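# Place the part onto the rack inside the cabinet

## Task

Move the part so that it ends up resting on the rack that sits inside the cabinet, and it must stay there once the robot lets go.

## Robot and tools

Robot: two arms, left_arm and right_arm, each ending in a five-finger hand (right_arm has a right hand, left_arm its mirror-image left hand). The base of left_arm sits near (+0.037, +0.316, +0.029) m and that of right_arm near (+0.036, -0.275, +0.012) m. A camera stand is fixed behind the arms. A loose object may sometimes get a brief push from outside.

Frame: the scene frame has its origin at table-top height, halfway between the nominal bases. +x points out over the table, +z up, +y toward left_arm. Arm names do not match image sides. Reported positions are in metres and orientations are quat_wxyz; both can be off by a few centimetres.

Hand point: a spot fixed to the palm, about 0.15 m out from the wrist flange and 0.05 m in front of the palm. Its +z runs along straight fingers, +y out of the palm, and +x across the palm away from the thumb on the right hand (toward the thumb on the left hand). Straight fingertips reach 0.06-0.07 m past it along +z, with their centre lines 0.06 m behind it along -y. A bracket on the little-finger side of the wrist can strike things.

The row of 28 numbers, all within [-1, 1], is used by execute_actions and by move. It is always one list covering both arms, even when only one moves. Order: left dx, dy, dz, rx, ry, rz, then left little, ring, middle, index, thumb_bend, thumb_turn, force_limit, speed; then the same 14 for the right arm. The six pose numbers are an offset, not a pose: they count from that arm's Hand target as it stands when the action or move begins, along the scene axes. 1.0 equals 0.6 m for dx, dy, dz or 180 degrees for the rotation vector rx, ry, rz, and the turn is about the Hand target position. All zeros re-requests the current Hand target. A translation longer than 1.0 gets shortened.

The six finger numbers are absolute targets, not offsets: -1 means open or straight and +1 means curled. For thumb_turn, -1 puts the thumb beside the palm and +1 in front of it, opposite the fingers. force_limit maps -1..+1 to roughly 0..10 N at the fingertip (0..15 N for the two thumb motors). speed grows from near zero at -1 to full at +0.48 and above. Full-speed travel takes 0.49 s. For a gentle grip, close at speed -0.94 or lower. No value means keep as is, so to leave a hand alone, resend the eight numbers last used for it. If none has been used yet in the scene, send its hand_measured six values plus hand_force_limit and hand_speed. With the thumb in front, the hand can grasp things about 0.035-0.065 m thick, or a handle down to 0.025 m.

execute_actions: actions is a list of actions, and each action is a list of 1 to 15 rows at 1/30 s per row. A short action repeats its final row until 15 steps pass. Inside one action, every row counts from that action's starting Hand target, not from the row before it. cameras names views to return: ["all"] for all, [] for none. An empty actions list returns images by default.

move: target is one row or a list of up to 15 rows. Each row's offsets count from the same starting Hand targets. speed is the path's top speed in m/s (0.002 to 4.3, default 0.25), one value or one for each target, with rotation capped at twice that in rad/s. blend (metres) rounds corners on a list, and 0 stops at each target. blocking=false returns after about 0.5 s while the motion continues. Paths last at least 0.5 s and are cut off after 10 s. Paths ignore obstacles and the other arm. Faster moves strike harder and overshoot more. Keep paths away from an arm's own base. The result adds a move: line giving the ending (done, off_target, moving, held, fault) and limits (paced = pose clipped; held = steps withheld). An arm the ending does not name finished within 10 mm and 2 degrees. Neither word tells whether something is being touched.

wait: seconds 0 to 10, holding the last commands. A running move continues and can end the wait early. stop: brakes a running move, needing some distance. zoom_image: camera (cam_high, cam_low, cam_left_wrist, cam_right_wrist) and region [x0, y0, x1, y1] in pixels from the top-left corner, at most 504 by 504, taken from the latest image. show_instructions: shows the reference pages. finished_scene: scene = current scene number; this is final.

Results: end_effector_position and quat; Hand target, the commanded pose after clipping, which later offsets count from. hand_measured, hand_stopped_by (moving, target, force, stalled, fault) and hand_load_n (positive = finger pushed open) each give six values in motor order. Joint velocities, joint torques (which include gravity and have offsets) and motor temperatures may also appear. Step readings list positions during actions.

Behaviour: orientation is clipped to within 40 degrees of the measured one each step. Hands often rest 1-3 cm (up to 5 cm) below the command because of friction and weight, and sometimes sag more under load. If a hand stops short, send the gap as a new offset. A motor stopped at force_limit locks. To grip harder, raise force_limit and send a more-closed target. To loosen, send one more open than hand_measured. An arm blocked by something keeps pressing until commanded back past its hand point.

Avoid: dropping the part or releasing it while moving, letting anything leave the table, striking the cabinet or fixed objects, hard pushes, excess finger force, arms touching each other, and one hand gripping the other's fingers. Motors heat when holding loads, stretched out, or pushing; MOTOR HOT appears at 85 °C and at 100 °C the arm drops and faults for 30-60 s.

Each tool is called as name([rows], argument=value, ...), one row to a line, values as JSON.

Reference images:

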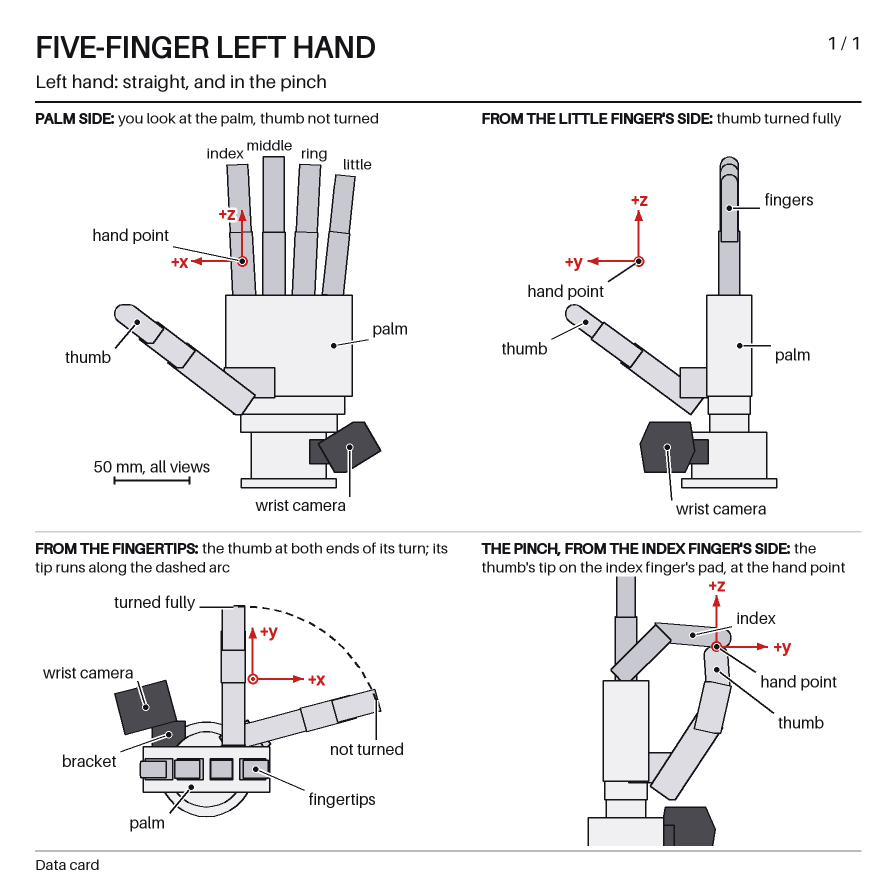

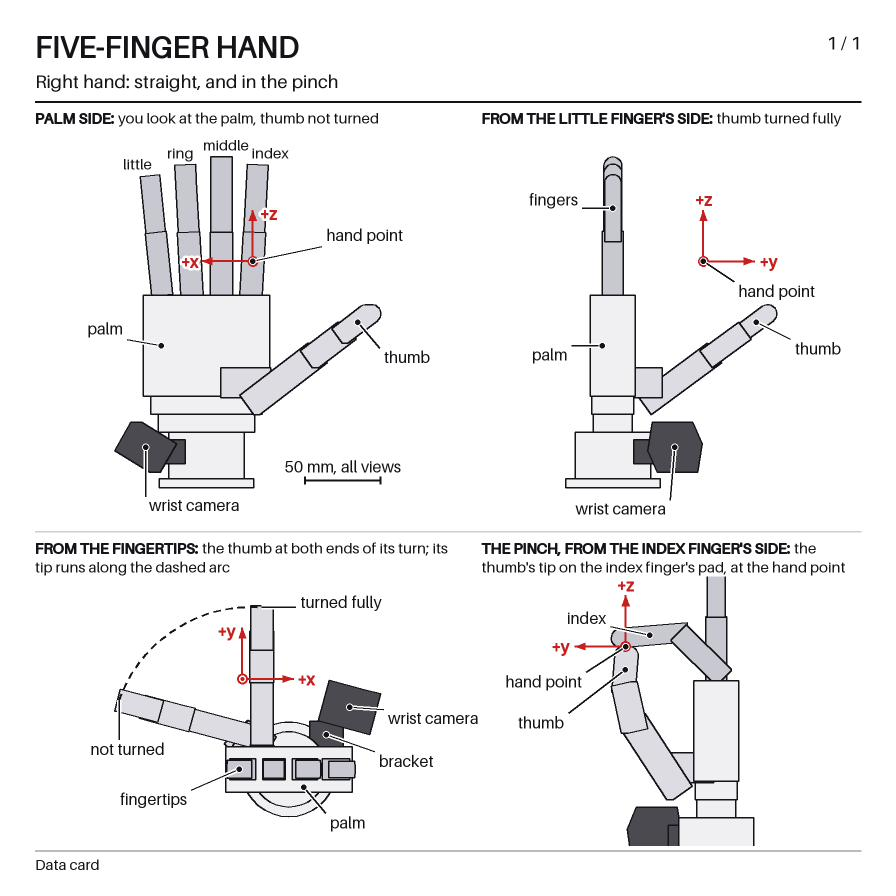

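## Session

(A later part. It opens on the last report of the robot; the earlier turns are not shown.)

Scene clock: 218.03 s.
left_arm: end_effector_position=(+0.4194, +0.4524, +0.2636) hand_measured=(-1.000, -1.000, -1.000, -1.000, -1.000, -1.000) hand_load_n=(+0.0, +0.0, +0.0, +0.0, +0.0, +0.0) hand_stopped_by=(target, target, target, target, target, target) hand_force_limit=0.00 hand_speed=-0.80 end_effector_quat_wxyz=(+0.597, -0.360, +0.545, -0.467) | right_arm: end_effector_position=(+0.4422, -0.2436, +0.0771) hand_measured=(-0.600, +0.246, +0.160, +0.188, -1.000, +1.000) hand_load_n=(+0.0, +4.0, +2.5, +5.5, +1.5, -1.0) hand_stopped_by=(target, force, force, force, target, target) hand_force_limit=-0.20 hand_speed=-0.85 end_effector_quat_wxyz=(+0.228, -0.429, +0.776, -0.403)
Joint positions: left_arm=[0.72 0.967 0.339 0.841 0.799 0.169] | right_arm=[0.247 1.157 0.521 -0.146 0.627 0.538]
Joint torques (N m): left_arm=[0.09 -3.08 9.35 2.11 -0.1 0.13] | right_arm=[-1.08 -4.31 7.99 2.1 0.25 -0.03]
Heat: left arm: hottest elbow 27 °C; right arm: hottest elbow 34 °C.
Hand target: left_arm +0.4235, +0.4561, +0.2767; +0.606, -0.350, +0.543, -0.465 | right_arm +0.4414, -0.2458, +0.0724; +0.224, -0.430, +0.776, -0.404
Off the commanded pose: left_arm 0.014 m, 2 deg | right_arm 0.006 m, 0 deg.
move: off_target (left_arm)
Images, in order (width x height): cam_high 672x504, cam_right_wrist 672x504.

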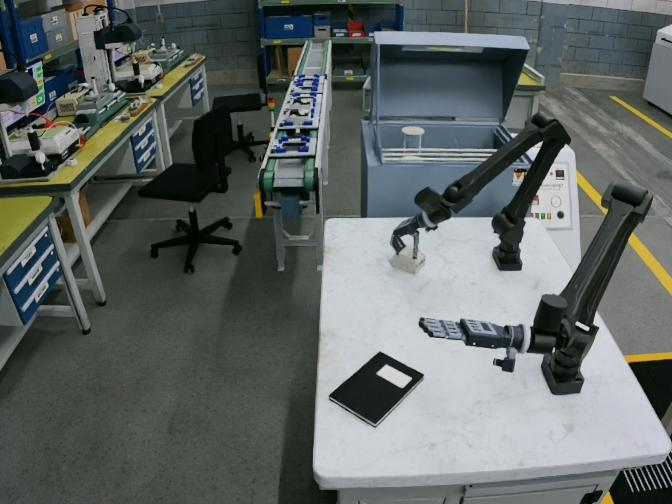

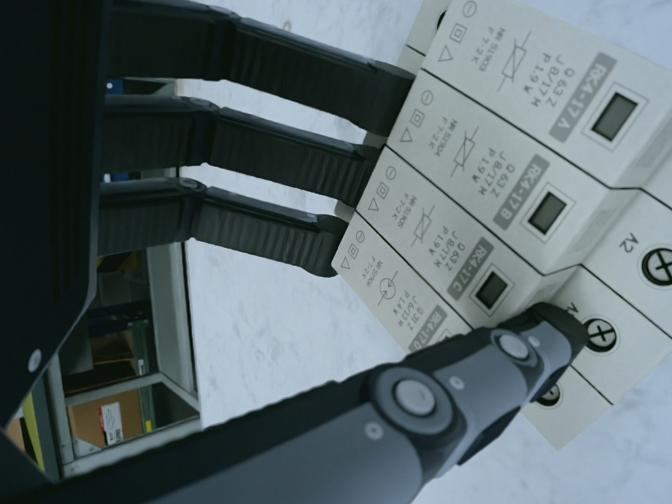

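move([
  [0,0,0,0,0,0,-1,-1,-1,-1,-1,-1,0,-0.8,0.0,0,0,0,0,0,-0.6,-0.5,-0.5,-0.5,-1,1,-0.2,0.0],
  [0,0,0,0,0,0,-1,-1,-1,-1,-1,-1,0,-0.8,-0.006,-0.0085,-0.009,0,0,0,-0.6,-0.5,-0.5,-0.5,-1,1,-0.2,0.0],
], speed=0.06, cameras=["cam_high","cam_right_wrist"])

zoom_image(camera="cam_high", region=[380, 210, 450, 280])

Scene clock: 233.80 s.
left_arm: end_effector_position=(+0.4194, +0.4524, +0.2636) hand_measured=(-1.000, -1.000, -1.000, -1.000, -1.000, -1.000) hand_load_n=(+0.0, +0.0, +0.0, +0.0, +0.0, +0.0) hand_stopped_by=(target, target, target, target, target, target) hand_force_limit=0.00 hand_speed=-0.80 end_effector_quat_wxyz=(+0.597, -0.360, +0.545, -0.467) | right_arm: end_effector_position=(+0.4407, -0.2447, +0.0739) hand_measured=(-0.600, -0.500, -0.500, -0.500, -1.000, +1.000) hand_load_n=(+0.0, +0.0, +0.0, +0.0, +0.5, -1.0) hand_stopped_by=(target, target, target, target, target, target) hand_force_limit=-0.20 hand_speed=0.00 end_effector_quat_wxyz=(+0.230, -0.431, +0.775, -0.402)
Joint positions: left_arm=[0.72 0.967 0.339 0.841 0.799 0.169] | right_arm=[0.241 1.158 0.51 -0.13 0.617 0.529]
Joint torques (N m): left_arm=[0.15 -3.02 9.33 2.1 -0.1 0.14] | right_arm=[-1.67 -4.42 7.09 2.5 0.27 -0.04]
Heat: left arm: hottest elbow 28 °C; right arm: hottest elbow 33 °C.
Hand target: left_arm +0.4235, +0.4561, +0.2767; +0.606, -0.350, +0.543, -0.465 | right_arm +0.4377, -0.2509, +0.0668; +0.224, -0.430, +0.776, -0.404
Off the commanded pose: left_arm 0.014 m, 2 deg | right_arm 0.010 m, 1 deg.
move: off_target (left_arm)
Images, in order (width x height): cam_high 672x504, cam_right_wrist 672x504.

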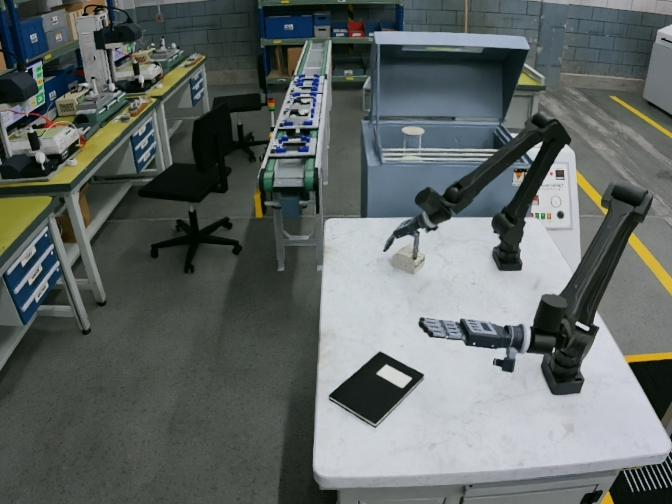

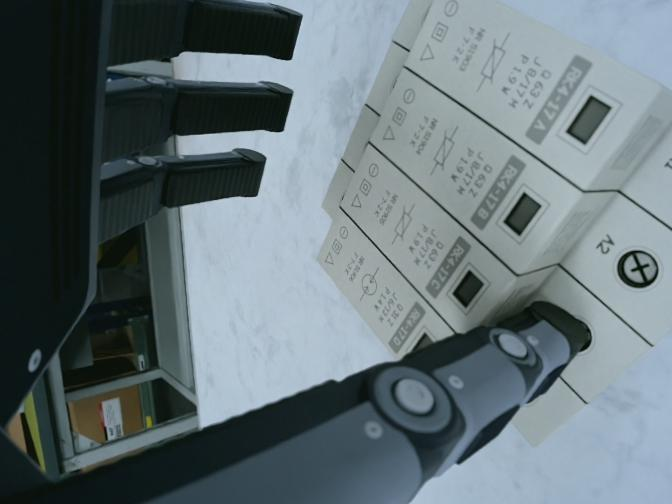

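Scaled by 7.200.

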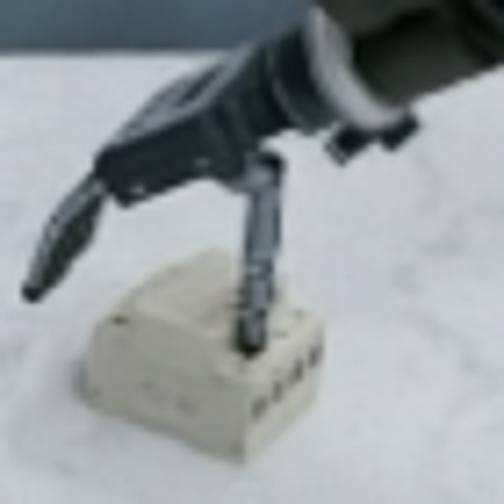

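move([
  [0,0,0,0,0,0,-1,-1,-1,-1,-1,-1,0,-0.8,-0.006,-0.008,0,0,0,0,-0.6,-0.1,-0.1,-0.1,-1,1,-0.1,-0.4],
  [0,0,0,0,0,0,-1,-1,-1,-1,-1,-1,0,-0.8,-0.006,-0.008,0,0,0,0,-0.6,0.5,0.45,0.5,-1,1,-0.1,-0.85],
  [0,0,0,0,0,0,-1,-1,-1,-1,-1,-1,0,-0.8,-0.006,-0.008,0,0,0,0,-0.6,0.5,0.55,0.5,-1,1,-0.1,-0.85],
], speed=0.06, cameras=["cam_high","cam_right_wrist"])

zoom_image(camera="cam_high", region=[380, 210, 450, 280])

Scene clock: 245.63 s.
left_arm: end_effector_position=(+0.4194, +0.4524, +0.2636) hand_measured=(-1.000, -1.000, -1.000, -1.000, -1.000, -1.000) hand_load_n=(+0.0, +0.0, -0.5, +0.0, +0.0, +0.0) hand_stopped_by=(target, target, target, target, target, target) hand_force_limit=0.00 hand_speed=-0.80 end_effector_quat_wxyz=(+0.597, -0.360, +0.545, -0.467) | right_arm: end_effector_position=(+0.4418, -0.2489, +0.0758) hand_measured=(-0.600, +0.244, -0.082, +0.188, -1.000, +1.000) hand_load_n=(+0.0, +3.5, +6.5, +6.5, +2.5, +0.0) hand_stopped_by=(target, force, force, force, target, target) hand_force_limit=-0.10 hand_speed=-0.85 end_effector_quat_wxyz=(+0.236, -0.425, +0.775, -0.403)
Joint positions: left_arm=[0.72 0.967 0.339 0.841 0.799 0.169] | right_arm=[0.226 1.149 0.502 -0.11 0.608 0.523]
Joint torques (N m): left_arm=[0.15 -3.02 9.32 2.13 -0.1 0.13] | right_arm=[-1.67 -4.89 6.83 1.77 0.21 -0.11]
Heat: left arm: hottest elbow 28 °C; right arm: hottest elbow 32 °C.
Hand target: left_arm +0.4235, +0.4561, +0.2767; +0.606, -0.350, +0.543, -0.465 | right_arm +0.4341, -0.2556, +0.0669; +0.224, -0.430, +0.776, -0.404
Off the commanded pose: left_arm 0.014 m, 2 deg | right_arm 0.014 m, 1 deg.
move: off_target (left_arm, right_arm); target 2's new numbers were sent with right_arm's hand 0.014 m and 2 deg from that target; target 3's new numbers were sent with right_arm's hand 0.014 m and 1 deg from that target
Images, in order (width x height): cam_high 672x504, cam_right_wrist 672x504.

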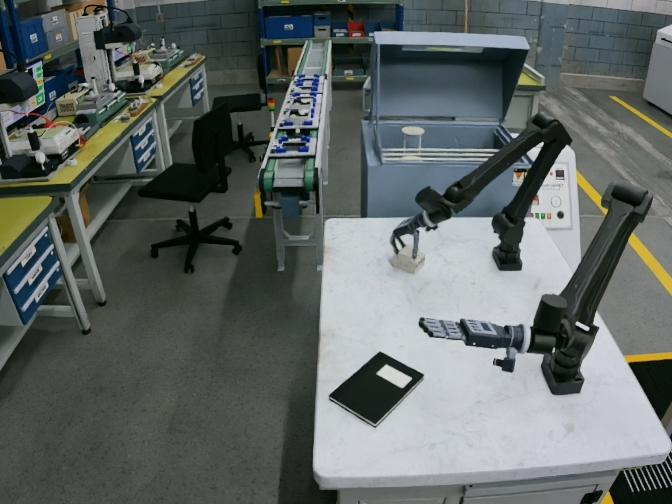

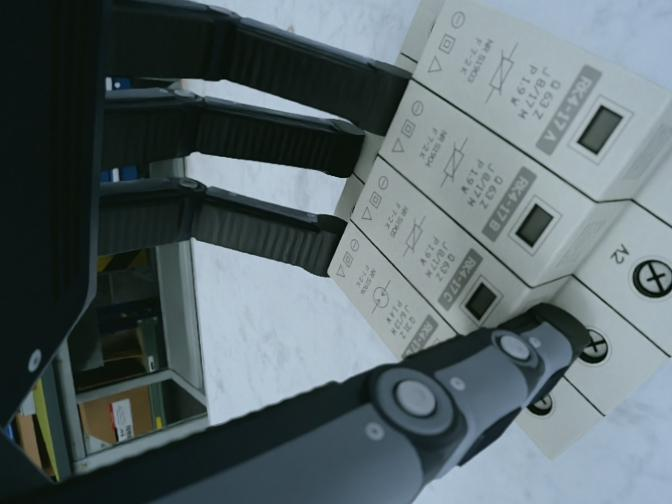

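Scaled by 7.200.

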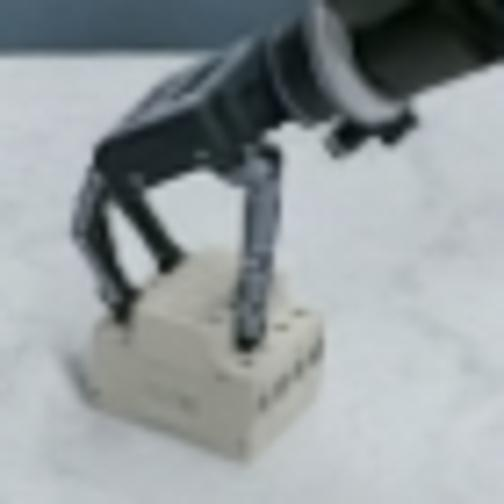

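move([
  [0,0,0,0,0,0,-1,-1,-1,-1,-1,-1,0,-0.8,0,0,0,0,0,0,-0.6,-0.5,-0.5,-0.5,-1,1,-0.1,0.0],
  [0,0,0,0,0,0,-1,-1,-1,-1,-1,-1,0,-0.8,0.0,-0.004,0.008,0,0,0,-0.6,-0.5,-0.5,-0.5,-1,1,-0.1,0.0],
], speed=0.06, cameras=["cam_high","cam_right_wrist"])

zoom_image(camera="cam_high", region=[380, 210, 450, 280])

Scene clock: 265.60 s.
left_arm: end_effector_position=(+0.4194, +0.4524, +0.2636) hand_measured=(-1.000, -1.000, -1.000, -1.000, -1.000, -1.000) hand_load_n=(+0.0, +0.0, +0.0, +0.0, +0.0, +0.0) hand_stopped_by=(target, target, target, target, target, target) hand_force_limit=0.00 hand_speed=-0.80 end_effector_quat_wxyz=(+0.597, -0.360, +0.545, -0.467) | right_arm: end_effector_position=(+0.4409, -0.2520, +0.0751) hand_measured=(-0.600, -0.500, -0.500, -0.500, -1.000, +1.000) hand_load_n=(+0.0, +0.0, +0.0, +0.0, +0.5, +1.0) hand_stopped_by=(target, target, target, target, target, target) hand_force_limit=-0.10 hand_speed=0.00 end_effector_quat_wxyz=(+0.235, -0.425, +0.776, -0.402)
Joint positions: left_arm=[0.72 0.967 0.339 0.841 0.799 0.169] | right_arm=[0.216 1.146 0.499 -0.11 0.601 0.518]
Joint torques (N m): left_arm=[0.09 -3.08 9.35 2.11 -0.1 0.14] | right_arm=[-1.61 -5.77 7.57 1.17 0.26 -0.13]
Heat: left arm: hottest elbow 28 °C; right arm: hottest elbow 32 °C.
Hand target: left_arm +0.4235, +0.4561, +0.2767; +0.606, -0.350, +0.543, -0.465 | right_arm +0.4341, -0.2580, +0.0717; +0.224, -0.430, +0.776, -0.404
Off the commanded pose: left_arm 0.014 m, 2 deg | right_arm 0.010 m, 1 deg.
move: off_target (left_arm)
Images, in order (width x height): cam_high 672x504, cam_right_wrist 672x504.

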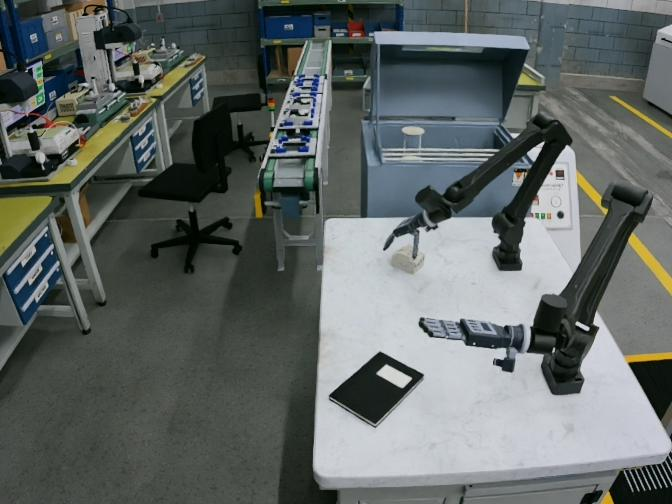

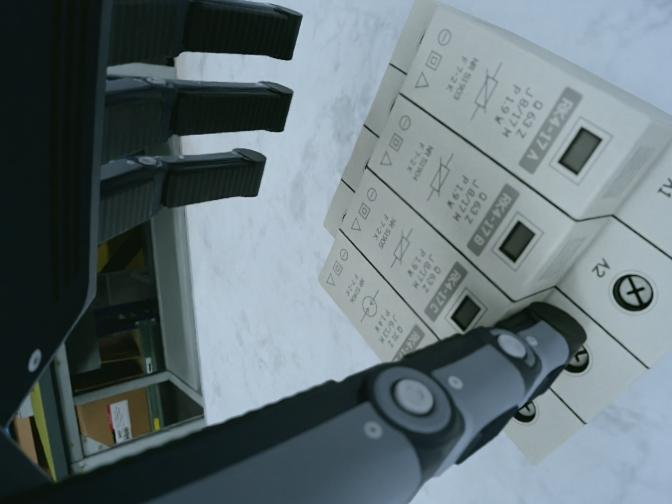

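Scaled by 7.200.

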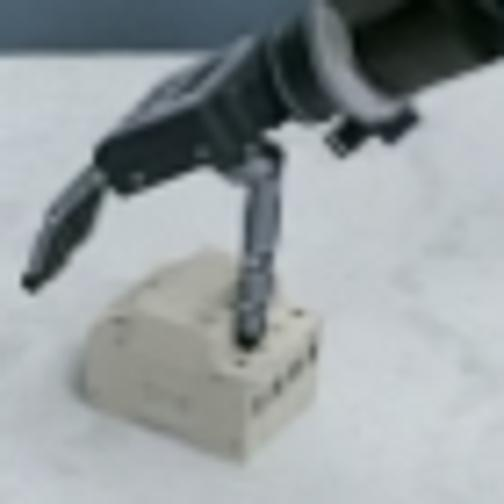

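move([
  [0,0,0,0,0,0,-1,-1,-1,-1,-1,-1,0,-0.8,0,0,-0.002,0,0,0,-0.6,-0.1,-0.1,-0.1,-1,1,-0.1,-0.4],
  [0,0,0,0,0,0,-1,-1,-1,-1,-1,-1,0,-0.8,0,0,-0.002,0,0,0,-0.6,0.5,0.5,0.5,-1,1,-0.1,-0.85],
], speed=0.06, cameras=["cam_high","cam_right_wrist"])

zoom_image(camera="cam_high", region=[380, 210, 450, 280])

Scene clock: 275.23 s.
left_arm: end_effector_position=(+0.4194, +0.4524, +0.2636) hand_measured=(-1.000, -1.000, -1.000, -1.000, -1.000, -1.000) hand_load_n=(+0.0, +0.0, +0.0, -0.5, +0.0, +0.0) hand_stopped_by=(target, target, target, target, target, target) hand_force_limit=0.00 hand_speed=-0.80 end_effector_quat_wxyz=(+0.597, -0.360, +0.545, -0.467) | right_arm: end_effector_position=(+0.4404, -0.2532, +0.0750) hand_measured=(-0.600, +0.244, -0.110, +0.188, -1.000, +1.000) hand_load_n=(+0.0, +5.0, +3.0, +6.5, +2.0, -0.5) hand_stopped_by=(target, force, force, force, target, target) hand_force_limit=-0.10 hand_speed=-0.85 end_effector_quat_wxyz=(+0.233, -0.426, +0.775, -0.403)
Joint positions: left_arm=[0.72 0.967 0.339 0.841 0.799 0.169] | right_arm=[0.215 1.145 0.498 -0.11 0.602 0.513]
Joint torques (N m): left_arm=[0.15 -3.14 9.32 2.1 -0.09 0.14] | right_arm=[-1.44 -5.48 7.45 1.36 0.21 -0.08]
Heat: left arm: hottest elbow 28 °C; right arm: hottest elbow 32 °C.
Hand target: left_arm +0.4235, +0.4561, +0.2767; +0.606, -0.350, +0.543, -0.465 | right_arm +0.4340, -0.2581, +0.0704; +0.224, -0.430, +0.776, -0.404
Off the commanded pose: left_arm 0.014 m, 2 deg | right_arm 0.009 m, 1 deg.
move: off_target (left_arm)
Images, in order (width x height): cam_high 672x504, cam_right_wrist 672x504.

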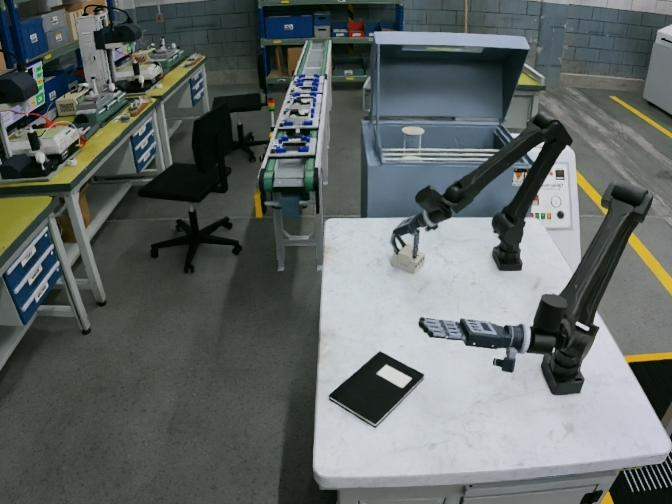

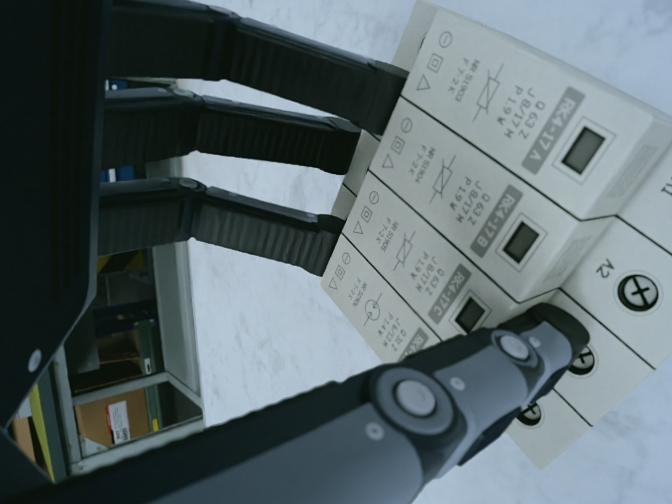

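Scaled by 7.200.

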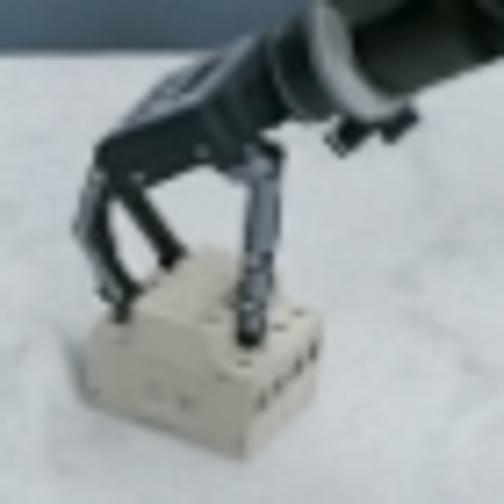

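move([
  [0,0,0,0,0,0,-1,-1,-1,-1,-1,-1,0,-0.8,0,0,0,0,0,0,-0.6,-0.6,-0.6,-0.6,-1,1,-0.1,0.0],
  [0,0,0,0,0,0,-1,-1,-1,-1,-1,-1,0,-0.8,0.0,0.0,0.1,0,0,0,-0.6,-0.6,-0.6,-0.6,-1,1,-0.1,0.0],
  [0,0,0,0,0,0,-1,-1,-1,-1,-1,-1,0,-0.8,0.0077,0.0085,0.1,0,0,0,-0.6,-0.6,-0.6,-0.6,-1,1,-0.1,0.0],
  [0,0,0,0,0,0,-1,-1,-1,-1,-1,-1,0,-0.8,0.0077,0.0085,0.01,0,0,0,-0.6,-0.6,-0.6,-0.6,-1,1,-0.1,0.0],
], speed=0.1, cameras=["cam_high","cam_right_wrist"])

zoom_image(camera="cam_high", region=[380, 210, 450, 280])

Scene clock: 293.07 s.
left_arm: end_effector_position=(+0.4194, +0.4524, +0.2636) hand_measured=(-1.000, -1.000, -1.000, -1.000, -1.000, -1.000) hand_load_n=(+0.0, +0.0, -0.5, +0.0, +0.0, +0.0) hand_stopped_by=(target, target, target, target, target, target) hand_force_limit=0.00 hand_speed=-0.80 end_effector_quat_wxyz=(+0.597, -0.360, +0.545, -0.467) | right_arm: end_effector_position=(+0.4360, -0.2558, +0.0764) hand_measured=(-0.600, -0.600, -0.600, -0.600, -1.000, +1.000) hand_load_n=(+0.0, +0.0, +0.0, +0.0, +0.0, +0.5) hand_stopped_by=(target, target, target, target, target, target) hand_force_limit=-0.10 hand_speed=0.00 end_effector_quat_wxyz=(+0.218, -0.433, +0.776, -0.403)
Joint positions: left_arm=[0.72 0.967 0.339 0.841 0.799 0.169] | right_arm=[0.215 1.137 0.512 -0.162 0.61 0.508]
Joint torques (N m): left_arm=[0.15 -3.08 9.33 2.11 -0.1 0.13] | right_arm=[-0.15 -4.37 8.36 2.45 0.29 0.07]
Heat: left arm: hottest elbow 28 °C; right arm: hottest elbow 32 °C.
Hand target: left_arm +0.4235, +0.4561, +0.2767; +0.606, -0.350, +0.543, -0.465 | right_arm +0.4386, -0.2529, +0.0763; +0.224, -0.430, +0.776, -0.404
Off the commanded pose: left_arm 0.014 m, 2 deg | right_arm 0.004 m, 1 deg.
move: off_target (left_arm)
Images, in order (width x height): cam_high 672x504, cam_right_wrist 672x504.

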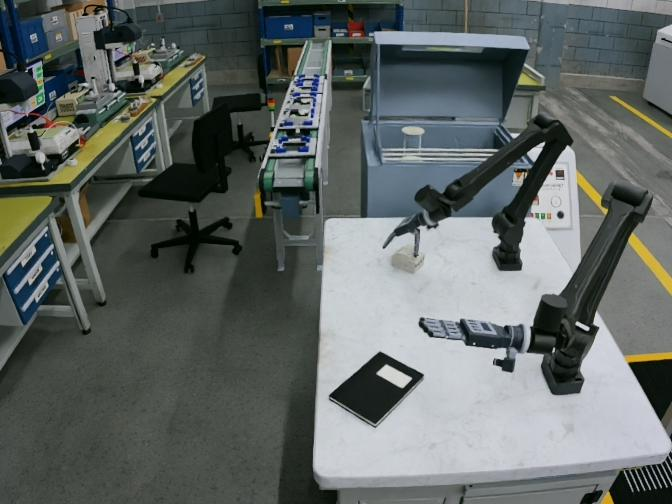

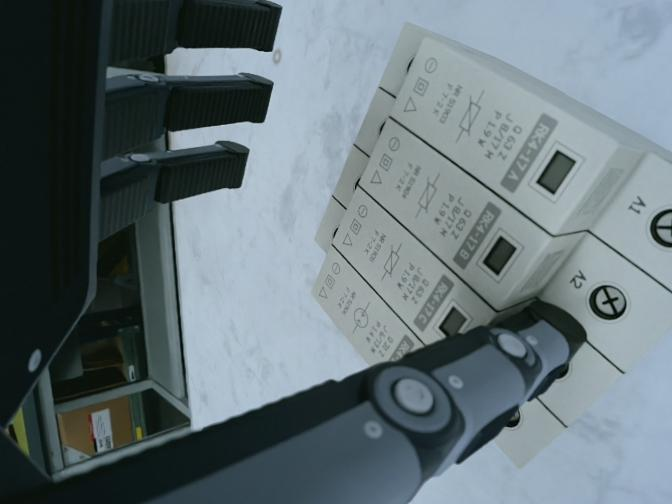

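Scaled by 7.200.

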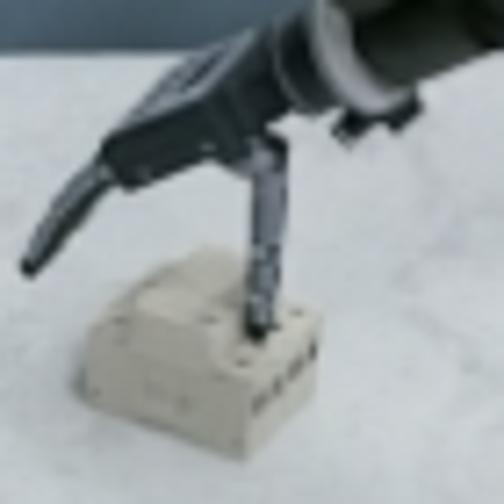

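move([
  [0,0,0,0,0,0,-1,-1,-1,-1,-1,-1,0,-0.8,0.0,0.0,0.08,0,0,0,-0.6,-0.6,-0.6,-0.6,-1,1,-0.1,0.0],
  [0,0,0,0,0,0,-1,-1,-1,-1,-1,-1,0,-0.8,0.0073,0.007,0.07,0,0,0,-0.6,-0.6,-0.6,-0.6,-1,1,-0.1,0.0],
  [0,0,0,0,0,0,-1,-1,-1,-1,-1,-1,0,-0.8,0.0073,0.007,0.005,0,0,0,-0.6,-0.6,-0.6,-0.6,-1,1,-0.1,0.0],
], speed=0.1, cameras=["cam_high","cam_right_wrist"])

Scene clock: 309.97 s.
left_arm: end_effector_position=(+0.4194, +0.4524, +0.2636) hand_measured=(-1.000, -1.000, -1.000, -1.000, -1.000, -1.000) hand_load_n=(-0.5, +0.0, +0.0, +0.0, +0.0, +0.0) hand_stopped_by=(target, target, target, target, target, target) hand_force_limit=0.00 hand_speed=-0.80 end_effector_quat_wxyz=(+0.597, -0.360, +0.545, -0.467) | right_arm: end_effector_position=(+0.4416, -0.2511, +0.0813) hand_measured=(-0.600, -0.600, -0.600, -0.600, -1.000, +1.000) hand_load_n=(+0.0, +0.0, +0.0, +0.0, +0.0, +0.0) hand_stopped_by=(target, target, target, target, target, target) hand_force_limit=-0.10 hand_speed=0.00 end_effector_quat_wxyz=(+0.219, -0.433, +0.776, -0.404)
Joint positions: left_arm=[0.72 0.967 0.339 0.841 0.799 0.169] | right_arm=[0.227 1.146 0.533 -0.175 0.618 0.516]
Joint torques (N m): left_arm=[0.15 -3.08 9.33 2.1 -0.1 0.14] | right_arm=[-0.32 -4.48 8.17 2.41 0.29 0.09]
Heat: left arm: hottest elbow 28 °C; right arm: hottest elbow 32 °C.
Hand target: left_arm +0.4235, +0.4561, +0.2767; +0.606, -0.350, +0.543, -0.465 | right_arm +0.4430, -0.2488, +0.0794; +0.224, -0.430, +0.776, -0.404
Off the commanded pose: left_arm 0.014 m, 2 deg | right_arm 0.003 m, 1 deg.
move: off_target (left_arm)
Images, in order (width x height): cam_high 672x504, cam_right_wrist 672x504.

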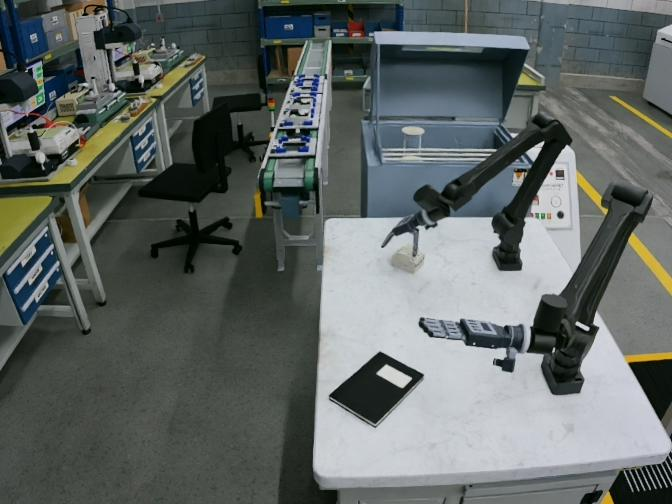

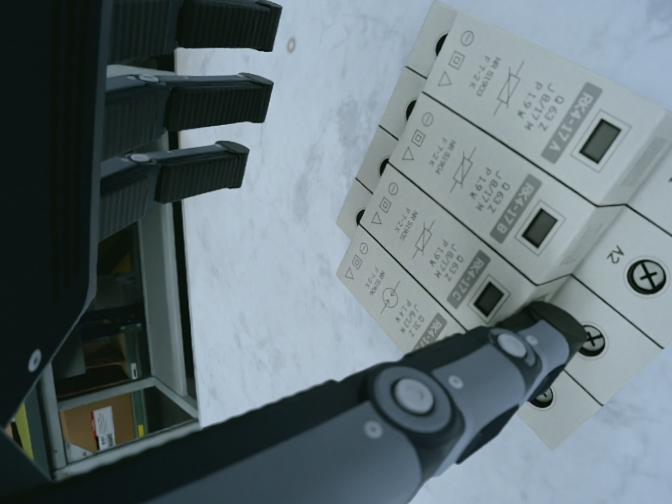

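move([
  [0,0,0,0,0,0,-1,-1,-1,-1,-1,-1,0,-0.8,-0.001,-0.002,-0.006,0,0,0,-0.6,-0.1,-0.1,-0.1,-1,1,-0.1,-0.4],
  [0,0,0,0,0,0,-1,-1,-1,-1,-1,-1,0,-0.8,-0.001,-0.002,-0.006,0,0,0,-0.6,0.5,0.5,0.5,-1,1,-0.1,-0.85],
], speed=0.06, cameras=["cam_high","cam_right_wrist"])

zoom_image(camera="cam_high", region=[380, 210, 450, 280])

Scene clock: 320.37 s.
left_arm: end_effector_position=(+0.4194, +0.4524, +0.2636) hand_measured=(-1.000, -1.000, -1.000, -1.000, -1.000, -1.000) hand_load_n=(+0.0, +0.0, +0.0, +0.0, +0.0, +0.0) hand_stopped_by=(target, target, target, target, target, target) hand_force_limit=0.00 hand_speed=-0.80 end_effector_quat_wxyz=(+0.597, -0.360, +0.545, -0.467) | right_arm: end_effector_position=(+0.4422, -0.2507, +0.0803) hand_measured=(-0.600, +0.500, +0.162, +0.202, -1.000, +1.000) hand_load_n=(+0.0, +0.0, +2.0, +4.0, +1.5, -3.0) hand_stopped_by=(target, target, force, force, target, target) hand_force_limit=-0.10 hand_speed=-0.85 end_effector_quat_wxyz=(+0.223, -0.431, +0.775, -0.404)
Joint positions: left_arm=[0.72 0.967 0.339 0.841 0.799 0.169] | right_arm=[0.227 1.148 0.526 -0.158 0.617 0.516]
Joint torques (N m): left_arm=[0.21 -3.02 9.32 2.13 -0.1 0.14] | right_arm=[-0.62 -4.07 8.02 2.39 0.22 0.06]
Heat: left arm: hottest elbow 28 °C; right arm: hottest elbow 32 °C.
Hand target: left_arm +0.4235, +0.4561, +0.2767; +0.606, -0.350, +0.543, -0.465 | right_arm +0.4425, -0.2500, +0.0759; +0.224, -0.430, +0.776, -0.404
Off the commanded pose: left_arm 0.014 m, 2 deg | right_arm 0.005 m, 0 deg.
move: off_target (left_arm)
Images, in order (width x height): cam_high 672x504, cam_right_wrist 672x504.

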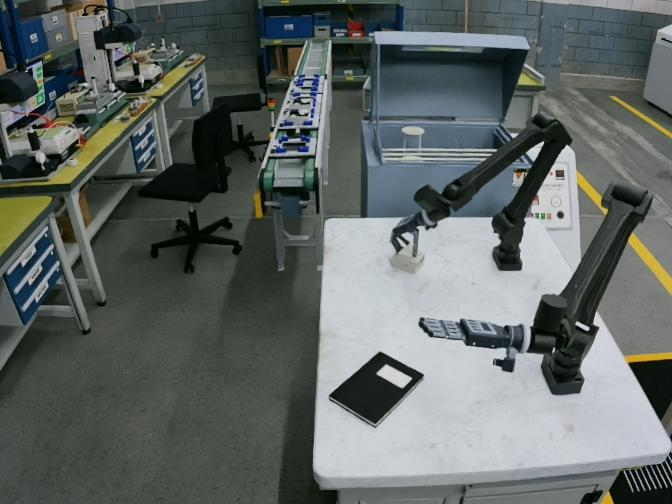

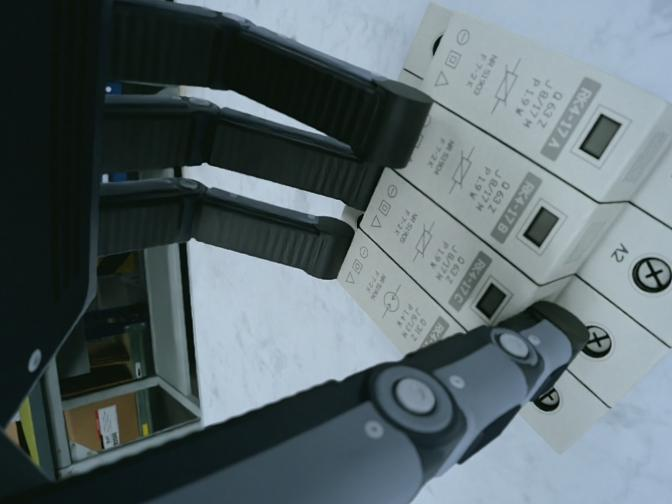

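Scaled by 7.200.

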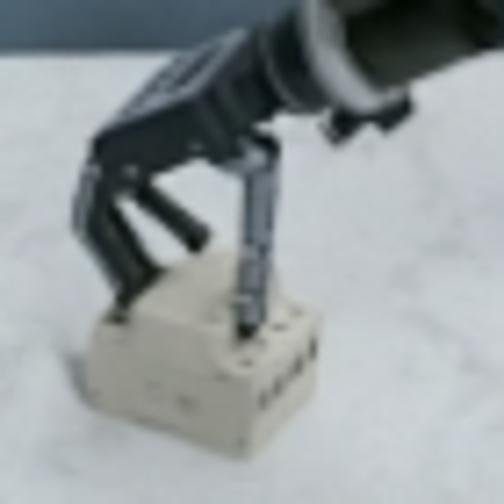

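move([
  [0,0,0,0,0,0,-1,-1,-1,-1,-1,-1,0,-0.8,0,0,0,0,0,0,-0.6,-0.6,-0.6,-0.6,-1,1,-0.1,0.2],
  [0,0,0,0,0,0,-1,-1,-1,-1,-1,-1,0,-0.8,-0.002,-0.002,-0.008,0,0,0,-0.6,-0.6,-0.6,-0.6,-1,1,-0.1,0.2],
], speed=0.06, cameras=["cam_right_wrist"])

Scene clock: 328.60 s.
left_arm: end_effector_position=(+0.4194, +0.4524, +0.2636) hand_measured=(-1.000, -1.000, -1.000, -1.000, -1.000, -1.000) hand_load_n=(+0.0, +0.0, +0.0, +0.0, +0.0, +0.0) hand_stopped_by=(target, target, target, target, target, target) hand_force_limit=0.00 hand_speed=-0.80 end_effector_quat_wxyz=(+0.597, -0.360, +0.545, -0.467) | right_arm: end_effector_position=(+0.4405, -0.2508, +0.0749) hand_measured=(-0.600, -0.600, -0.600, -0.600, -1.000, +1.000) hand_load_n=(+0.0, +0.0, +0.0, -0.5, +0.0, +0.0) hand_stopped_by=(target, target, target, target, target, target) hand_force_limit=-0.10 hand_speed=0.20 end_effector_quat_wxyz=(+0.223, -0.432, +0.775, -0.404)
Joint positions: left_arm=[0.72 0.967 0.339 0.841 0.799 0.169] | right_arm=[0.227 1.155 0.515 -0.14 0.616 0.516]
Joint torques (N m): left_arm=[0.09 -3.08 9.35 2.11 -0.1 0.13] | right_arm=[-0.91 -4.19 7.98 2.45 0.18 0.03]
Heat: left arm: hottest elbow 28 °C; right arm: hottest elbow 32 °C.
Hand target: left_arm +0.4235, +0.4561, +0.2767; +0.606, -0.350, +0.543, -0.465 | right_arm +0.4413, -0.2511, +0.0710; +0.224, -0.430, +0.776, -0.404
Off the commanded pose: left_arm 0.014 m, 2 deg | right_arm 0.004 m, 0 deg.
move: off_target (left_arm)
Images, in order (width x height): cam_right_wrist 672x504.

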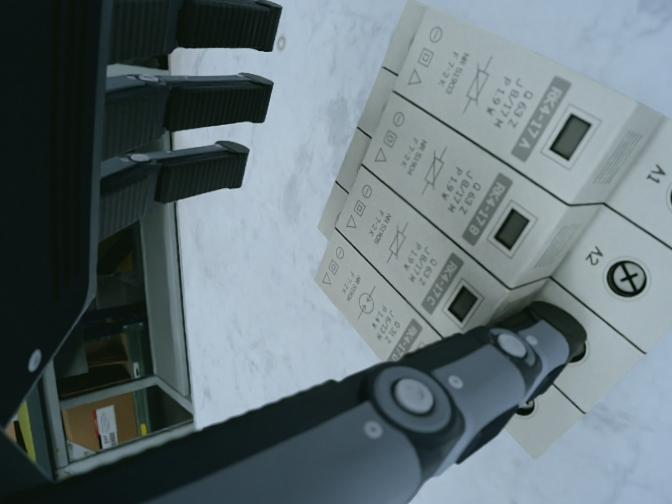

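move([
  [0,0,0,0,0,0,-1,-1,-1,-1,-1,-1,0,-0.8,-0.003,0.003,0.08,0,0,0,-0.6,-0.6,-0.6,-0.6,-1,1,-0.1,0.2],
  [0,0,0,0,0,0,-1,-1,-1,-1,-1,-1,0,-0.8,0.0028,0.0038,0.07,0,0,0,-0.6,-0.6,-0.6,-0.6,-1,1,-0.1,0.2],
  [0,0,0,0,0,0,-1,-1,-1,-1,-1,-1,0,-0.8,0.0028,0.0038,0.0095,0,0,0,-0.6,-0.6,-0.6,-0.6,-1,1,-0.1,0.2],
  [0,0,0,0,0,0,-1,-1,-1,-1,-1,-1,0,-0.8,0.0028,0.0038,0.0095,0,0,0,-0.6,-0.1,-0.1,-0.1,-1,1,-0.1,-0.4],
  [0,0,0,0,0,0,-1,-1,-1,-1,-1,-1,0,-0.8,0.0028,0.0038,0.0095,0,0,0,-0.6,0.4,0.4,0.4,-1,1,-0.1,-0.85],
], speed=[0.12,0.12,0.08,0.08,0.08], cameras=["cam_high","cam_right_wrist"])

zoom_image(camera="cam_high", region=[380, 210, 450, 280])

Scene clock: 345.27 s.
left_arm: end_effector_position=(+0.4194, +0.4524, +0.2636) hand_measured=(-1.000, -1.000, -1.000, -1.000, -1.000, -1.000) hand_load_n=(+0.0, +0.0, +0.0, +0.0, +0.0, -0.5) hand_stopped_by=(target, target, target, target, target, target) hand_force_limit=0.00 hand_speed=-0.80 end_effector_quat_wxyz=(+0.597, -0.360, +0.545, -0.467) | right_arm: end_effector_position=(+0.4423, -0.2510, +0.0796) hand_measured=(-0.600, +0.400, +0.162, +0.204, -1.000, +1.000) hand_load_n=(+0.0, +0.0, +1.5, +4.0, +1.0, -1.5) hand_stopped_by=(target, target, force, force, target, target) hand_force_limit=-0.10 hand_speed=-0.85 end_effector_quat_wxyz=(+0.220, -0.432, +0.775, -0.405)
Joint positions: left_arm=[0.72 0.967 0.339 0.841 0.799 0.169] | right_arm=[0.227 1.151 0.529 -0.163 0.619 0.516]
Joint torques (N m): left_arm=[0.15 -3.08 9.33 2.1 -0.1 0.13] | right_arm=[-0.38 -4.42 8.02 2.39 0.22 0.08]
Heat: left arm: hottest elbow 28 °C; right arm: hottest elbow 32 °C.
Hand target: left_arm +0.4235, +0.4561, +0.2767; +0.606, -0.350, +0.543, -0.465 | right_arm +0.4429, -0.2488, +0.0766; +0.224, -0.430, +0.776, -0.404
Off the commanded pose: left_arm 0.014 m, 2 deg | right_arm 0.004 m, 0 deg.
move: off_target (left_arm)
Images, in order (width x height): cam_high 672x504, cam_right_wrist 672x504.

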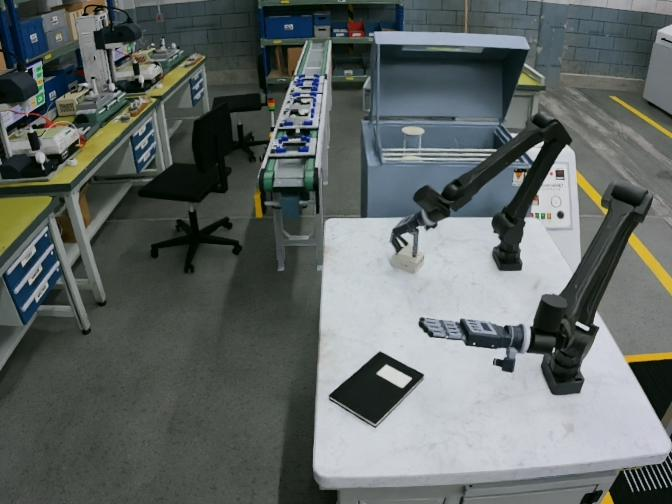

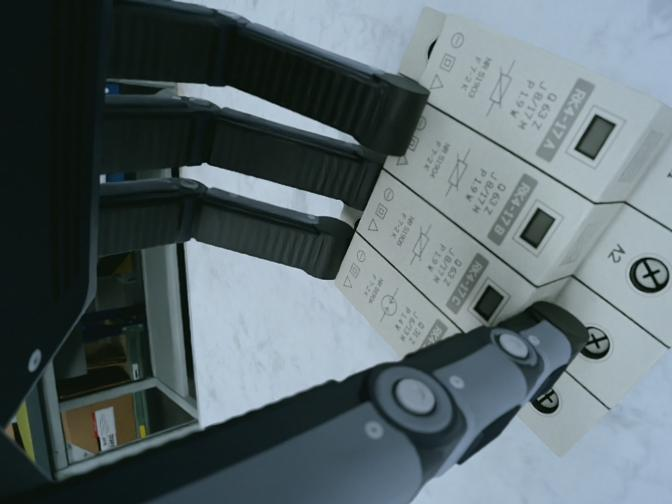

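Scaled by 7.200.

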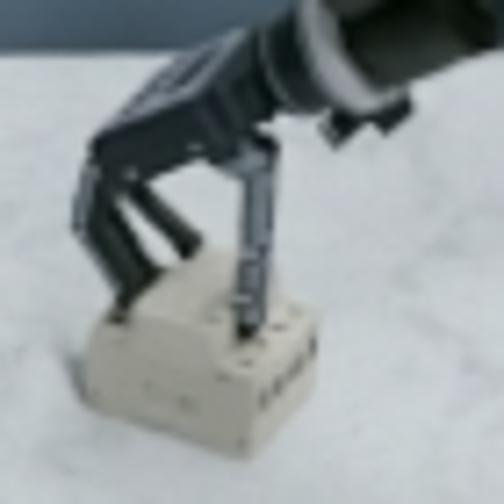

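move([
  [0,0,0,0,0,0,-1,-1,-1,-1,-1,-1,0,-0.8,0,0,0,0,0,0,-0.6,-0.6,-0.6,-0.6,-1,1,-0.1,0.2],
  [0,0,0,0,0,0,-1,-1,-1,-1,-1,-1,0,-0.8,0,-0.0005,-0.0045,0,0,0,-0.6,-0.6,-0.6,-0.6,-1,1,-0.1,0.2],
  [0,0,0,0,0,0,-1,-1,-1,-1,-1,-1,0,-0.8,0,-0.0005,-0.0045,0,0,0,-0.6,-0.1,-0.1,-0.1,-1,1,-0.1,-0.4],
  [0,0,0,0,0,0,-1,-1,-1,-1,-1,-1,0,-0.8,0,-0.0005,-0.0045,0,0,0,-0.6,0.4,0.4,0.4,-1,1,-0.1,-0.85],
], speed=0.08, cameras=["cam_high","cam_right_wrist"])

zoom_image(camera="cam_high", region=[380, 210, 450, 280])

Scene clock: 358.63 s.
left_arm: end_effector_position=(+0.4194, +0.4524, +0.2636) hand_measured=(-1.000, -1.000, -1.000, -1.000, -1.000, -1.000) hand_load_n=(+0.0, +0.0, +0.0, +0.0, +0.0, +0.0) hand_stopped_by=(target, target, target, target, target, target) hand_force_limit=0.00 hand_speed=-0.80 end_effector_quat_wxyz=(+0.597, -0.360, +0.545, -0.467) | right_arm: end_effector_position=(+0.4430, -0.2506, +0.0789) hand_measured=(-0.600, +0.246, +0.162, +0.204, -1.000, +1.000) hand_load_n=(+0.0, +4.0, +1.0, +4.5, +1.5, +0.5) hand_stopped_by=(target, force, force, force, target, target) hand_force_limit=-0.10 hand_speed=-0.85 end_effector_quat_wxyz=(+0.223, -0.431, +0.775, -0.405)
Joint positions: left_arm=[0.72 0.967 0.339 0.841 0.799 0.169] | right_arm=[0.228 1.154 0.526 -0.152 0.62 0.516]
Joint torques (N m): left_arm=[0.09 -3.02 9.33 2.13 -0.1 0.13] | right_arm=[-0.5 -4.13 7.87 2.39 0.19 0.07]
Heat: left arm: hottest elbow 28 °C; right arm: hottest elbow 32 °C.
Hand target: left_arm +0.4235, +0.4561, +0.2767; +0.606, -0.350, +0.543, -0.465 | right_arm +0.4429, -0.2492, +0.0739; +0.224, -0.430, +0.776, -0.404
Off the commanded pose: left_arm 0.014 m, 2 deg | right_arm 0.005 m, 0 deg.
move: off_target (left_arm)
Images, in order (width x height): cam_high 672x504, cam_right_wrist 672x504.

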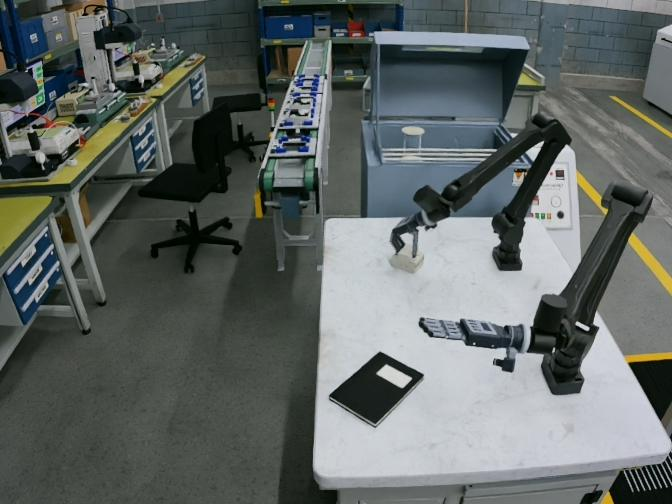

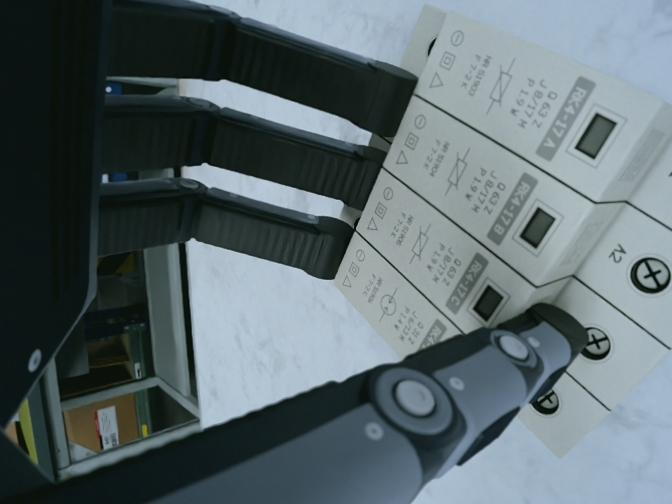

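Scaled by 7.200.

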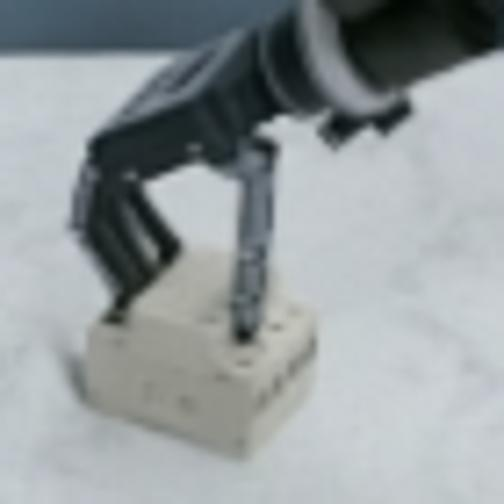

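move([
  [0,0,0,0,0,0,-1,-1,-1,-1,-1,-1,0,-0.8,0,0,0,0,0,0,-0.6,-0.6,-0.6,-0.6,-1,1,-0.1,0.2],
  [0,0,0,0,0,0,-1,-1,-1,-1,-1,-1,0,-0.8,0,-0.0005,-0.003,0,0,0,-0.6,-0.6,-0.6,-0.6,-1,1,-0.1,0.2],
  [0,0,0,0,0,0,-1,-1,-1,-1,-1,-1,0,-0.8,0,-0.0005,-0.003,0,0,0,-0.6,-0.1,-0.1,-0.1,-1,1,-0.1,-0.4],
  [0,0,0,0,0,0,-1,-1,-1,-1,-1,-1,0,-0.8,0,-0.0005,-0.003,0,0,0,-0.6,0.4,0.4,0.4,-1,1,-0.1,-0.85],
  [0,0,0,0,0,0,-1,-1,-1,-1,-1,-1,0,-0.8,0,-0.0005,-0.003,0,0,0,-0.6,0.45,0.5,0.45,-1,1,0.0,-0.85],
], speed=0.08, cameras=["cam_high","cam_right_wrist"])

zoom_image(camera="cam_high", region=[380, 210, 450, 280])

Scene clock: 375.33 s.
left_arm: end_effector_position=(+0.4194, +0.4524, +0.2636) hand_measured=(-1.000, -1.000, -1.000, -1.000, -1.000, -1.000) hand_load_n=(+0.0, +0.0, +0.0, +0.0, +0.0, +0.0) hand_stopped_by=(target, target, target, target, target, target) hand_force_limit=0.00 hand_speed=-0.80 end_effector_quat_wxyz=(+0.597, -0.360, +0.545, -0.467) | right_arm: end_effector_position=(+0.4431, -0.2501, +0.0768) hand_measured=(-0.600, +0.244, +0.174, +0.212, -1.000, +1.000) hand_load_n=(+0.0, +7.0, +4.0, +8.0, +2.5, +0.0) hand_stopped_by=(target, force, force, force, target, target) hand_force_limit=0.00 hand_speed=-0.85 end_effector_quat_wxyz=(+0.224, -0.431, +0.775, -0.405)
Joint positions: left_arm=[0.72 0.967 0.339 0.841 0.799 0.169] | right_arm=[0.228 1.158 0.522 -0.141 0.618 0.517]
Joint torques (N m): left_arm=[0.09 -3.08 9.33 2.1 -0.1 0.13] | right_arm=[-0.62 -4.13 7.98 2.29 0.24 0.06]
Heat: left arm: hottest elbow 28 °C; right arm: hottest elbow 32 °C.
Hand target: left_arm +0.4235, +0.4561, +0.2767; +0.606, -0.350, +0.543, -0.465 | right_arm +0.4430, -0.2495, +0.0723; +0.224, -0.430, +0.776, -0.404
Off the commanded pose: left_arm 0.014 m, 2 deg | right_arm 0.005 m, 0 deg.
move: off_target (left_arm)
Images, in order (width x height): cam_high 672x504, cam_right_wrist 672x504.

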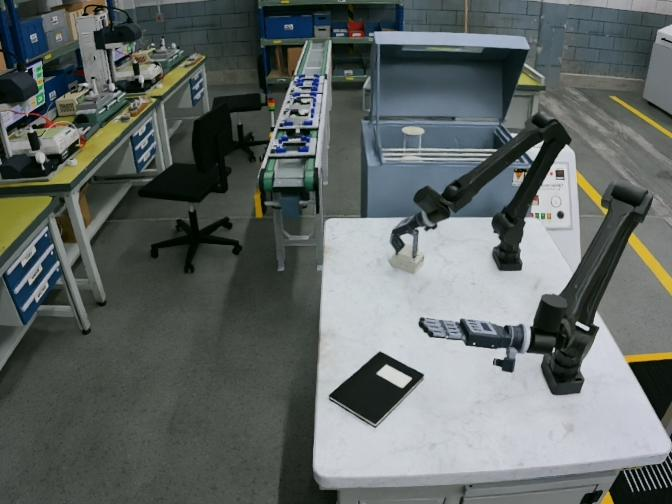

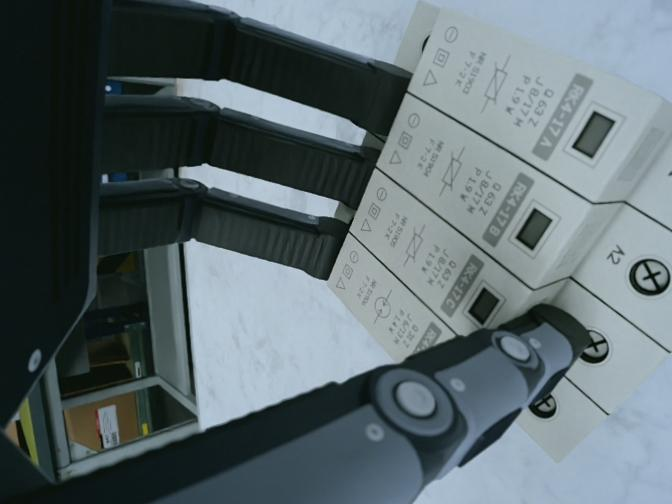

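Scaled by 7.200.

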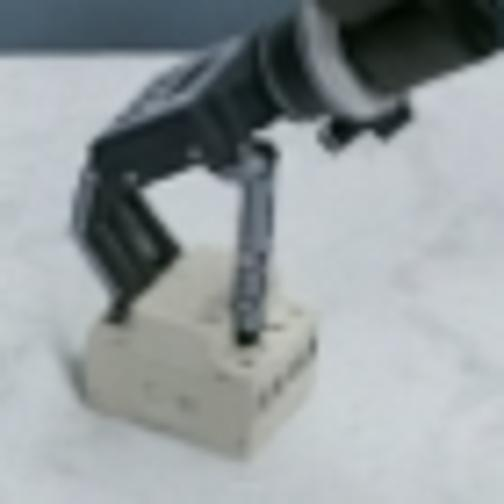

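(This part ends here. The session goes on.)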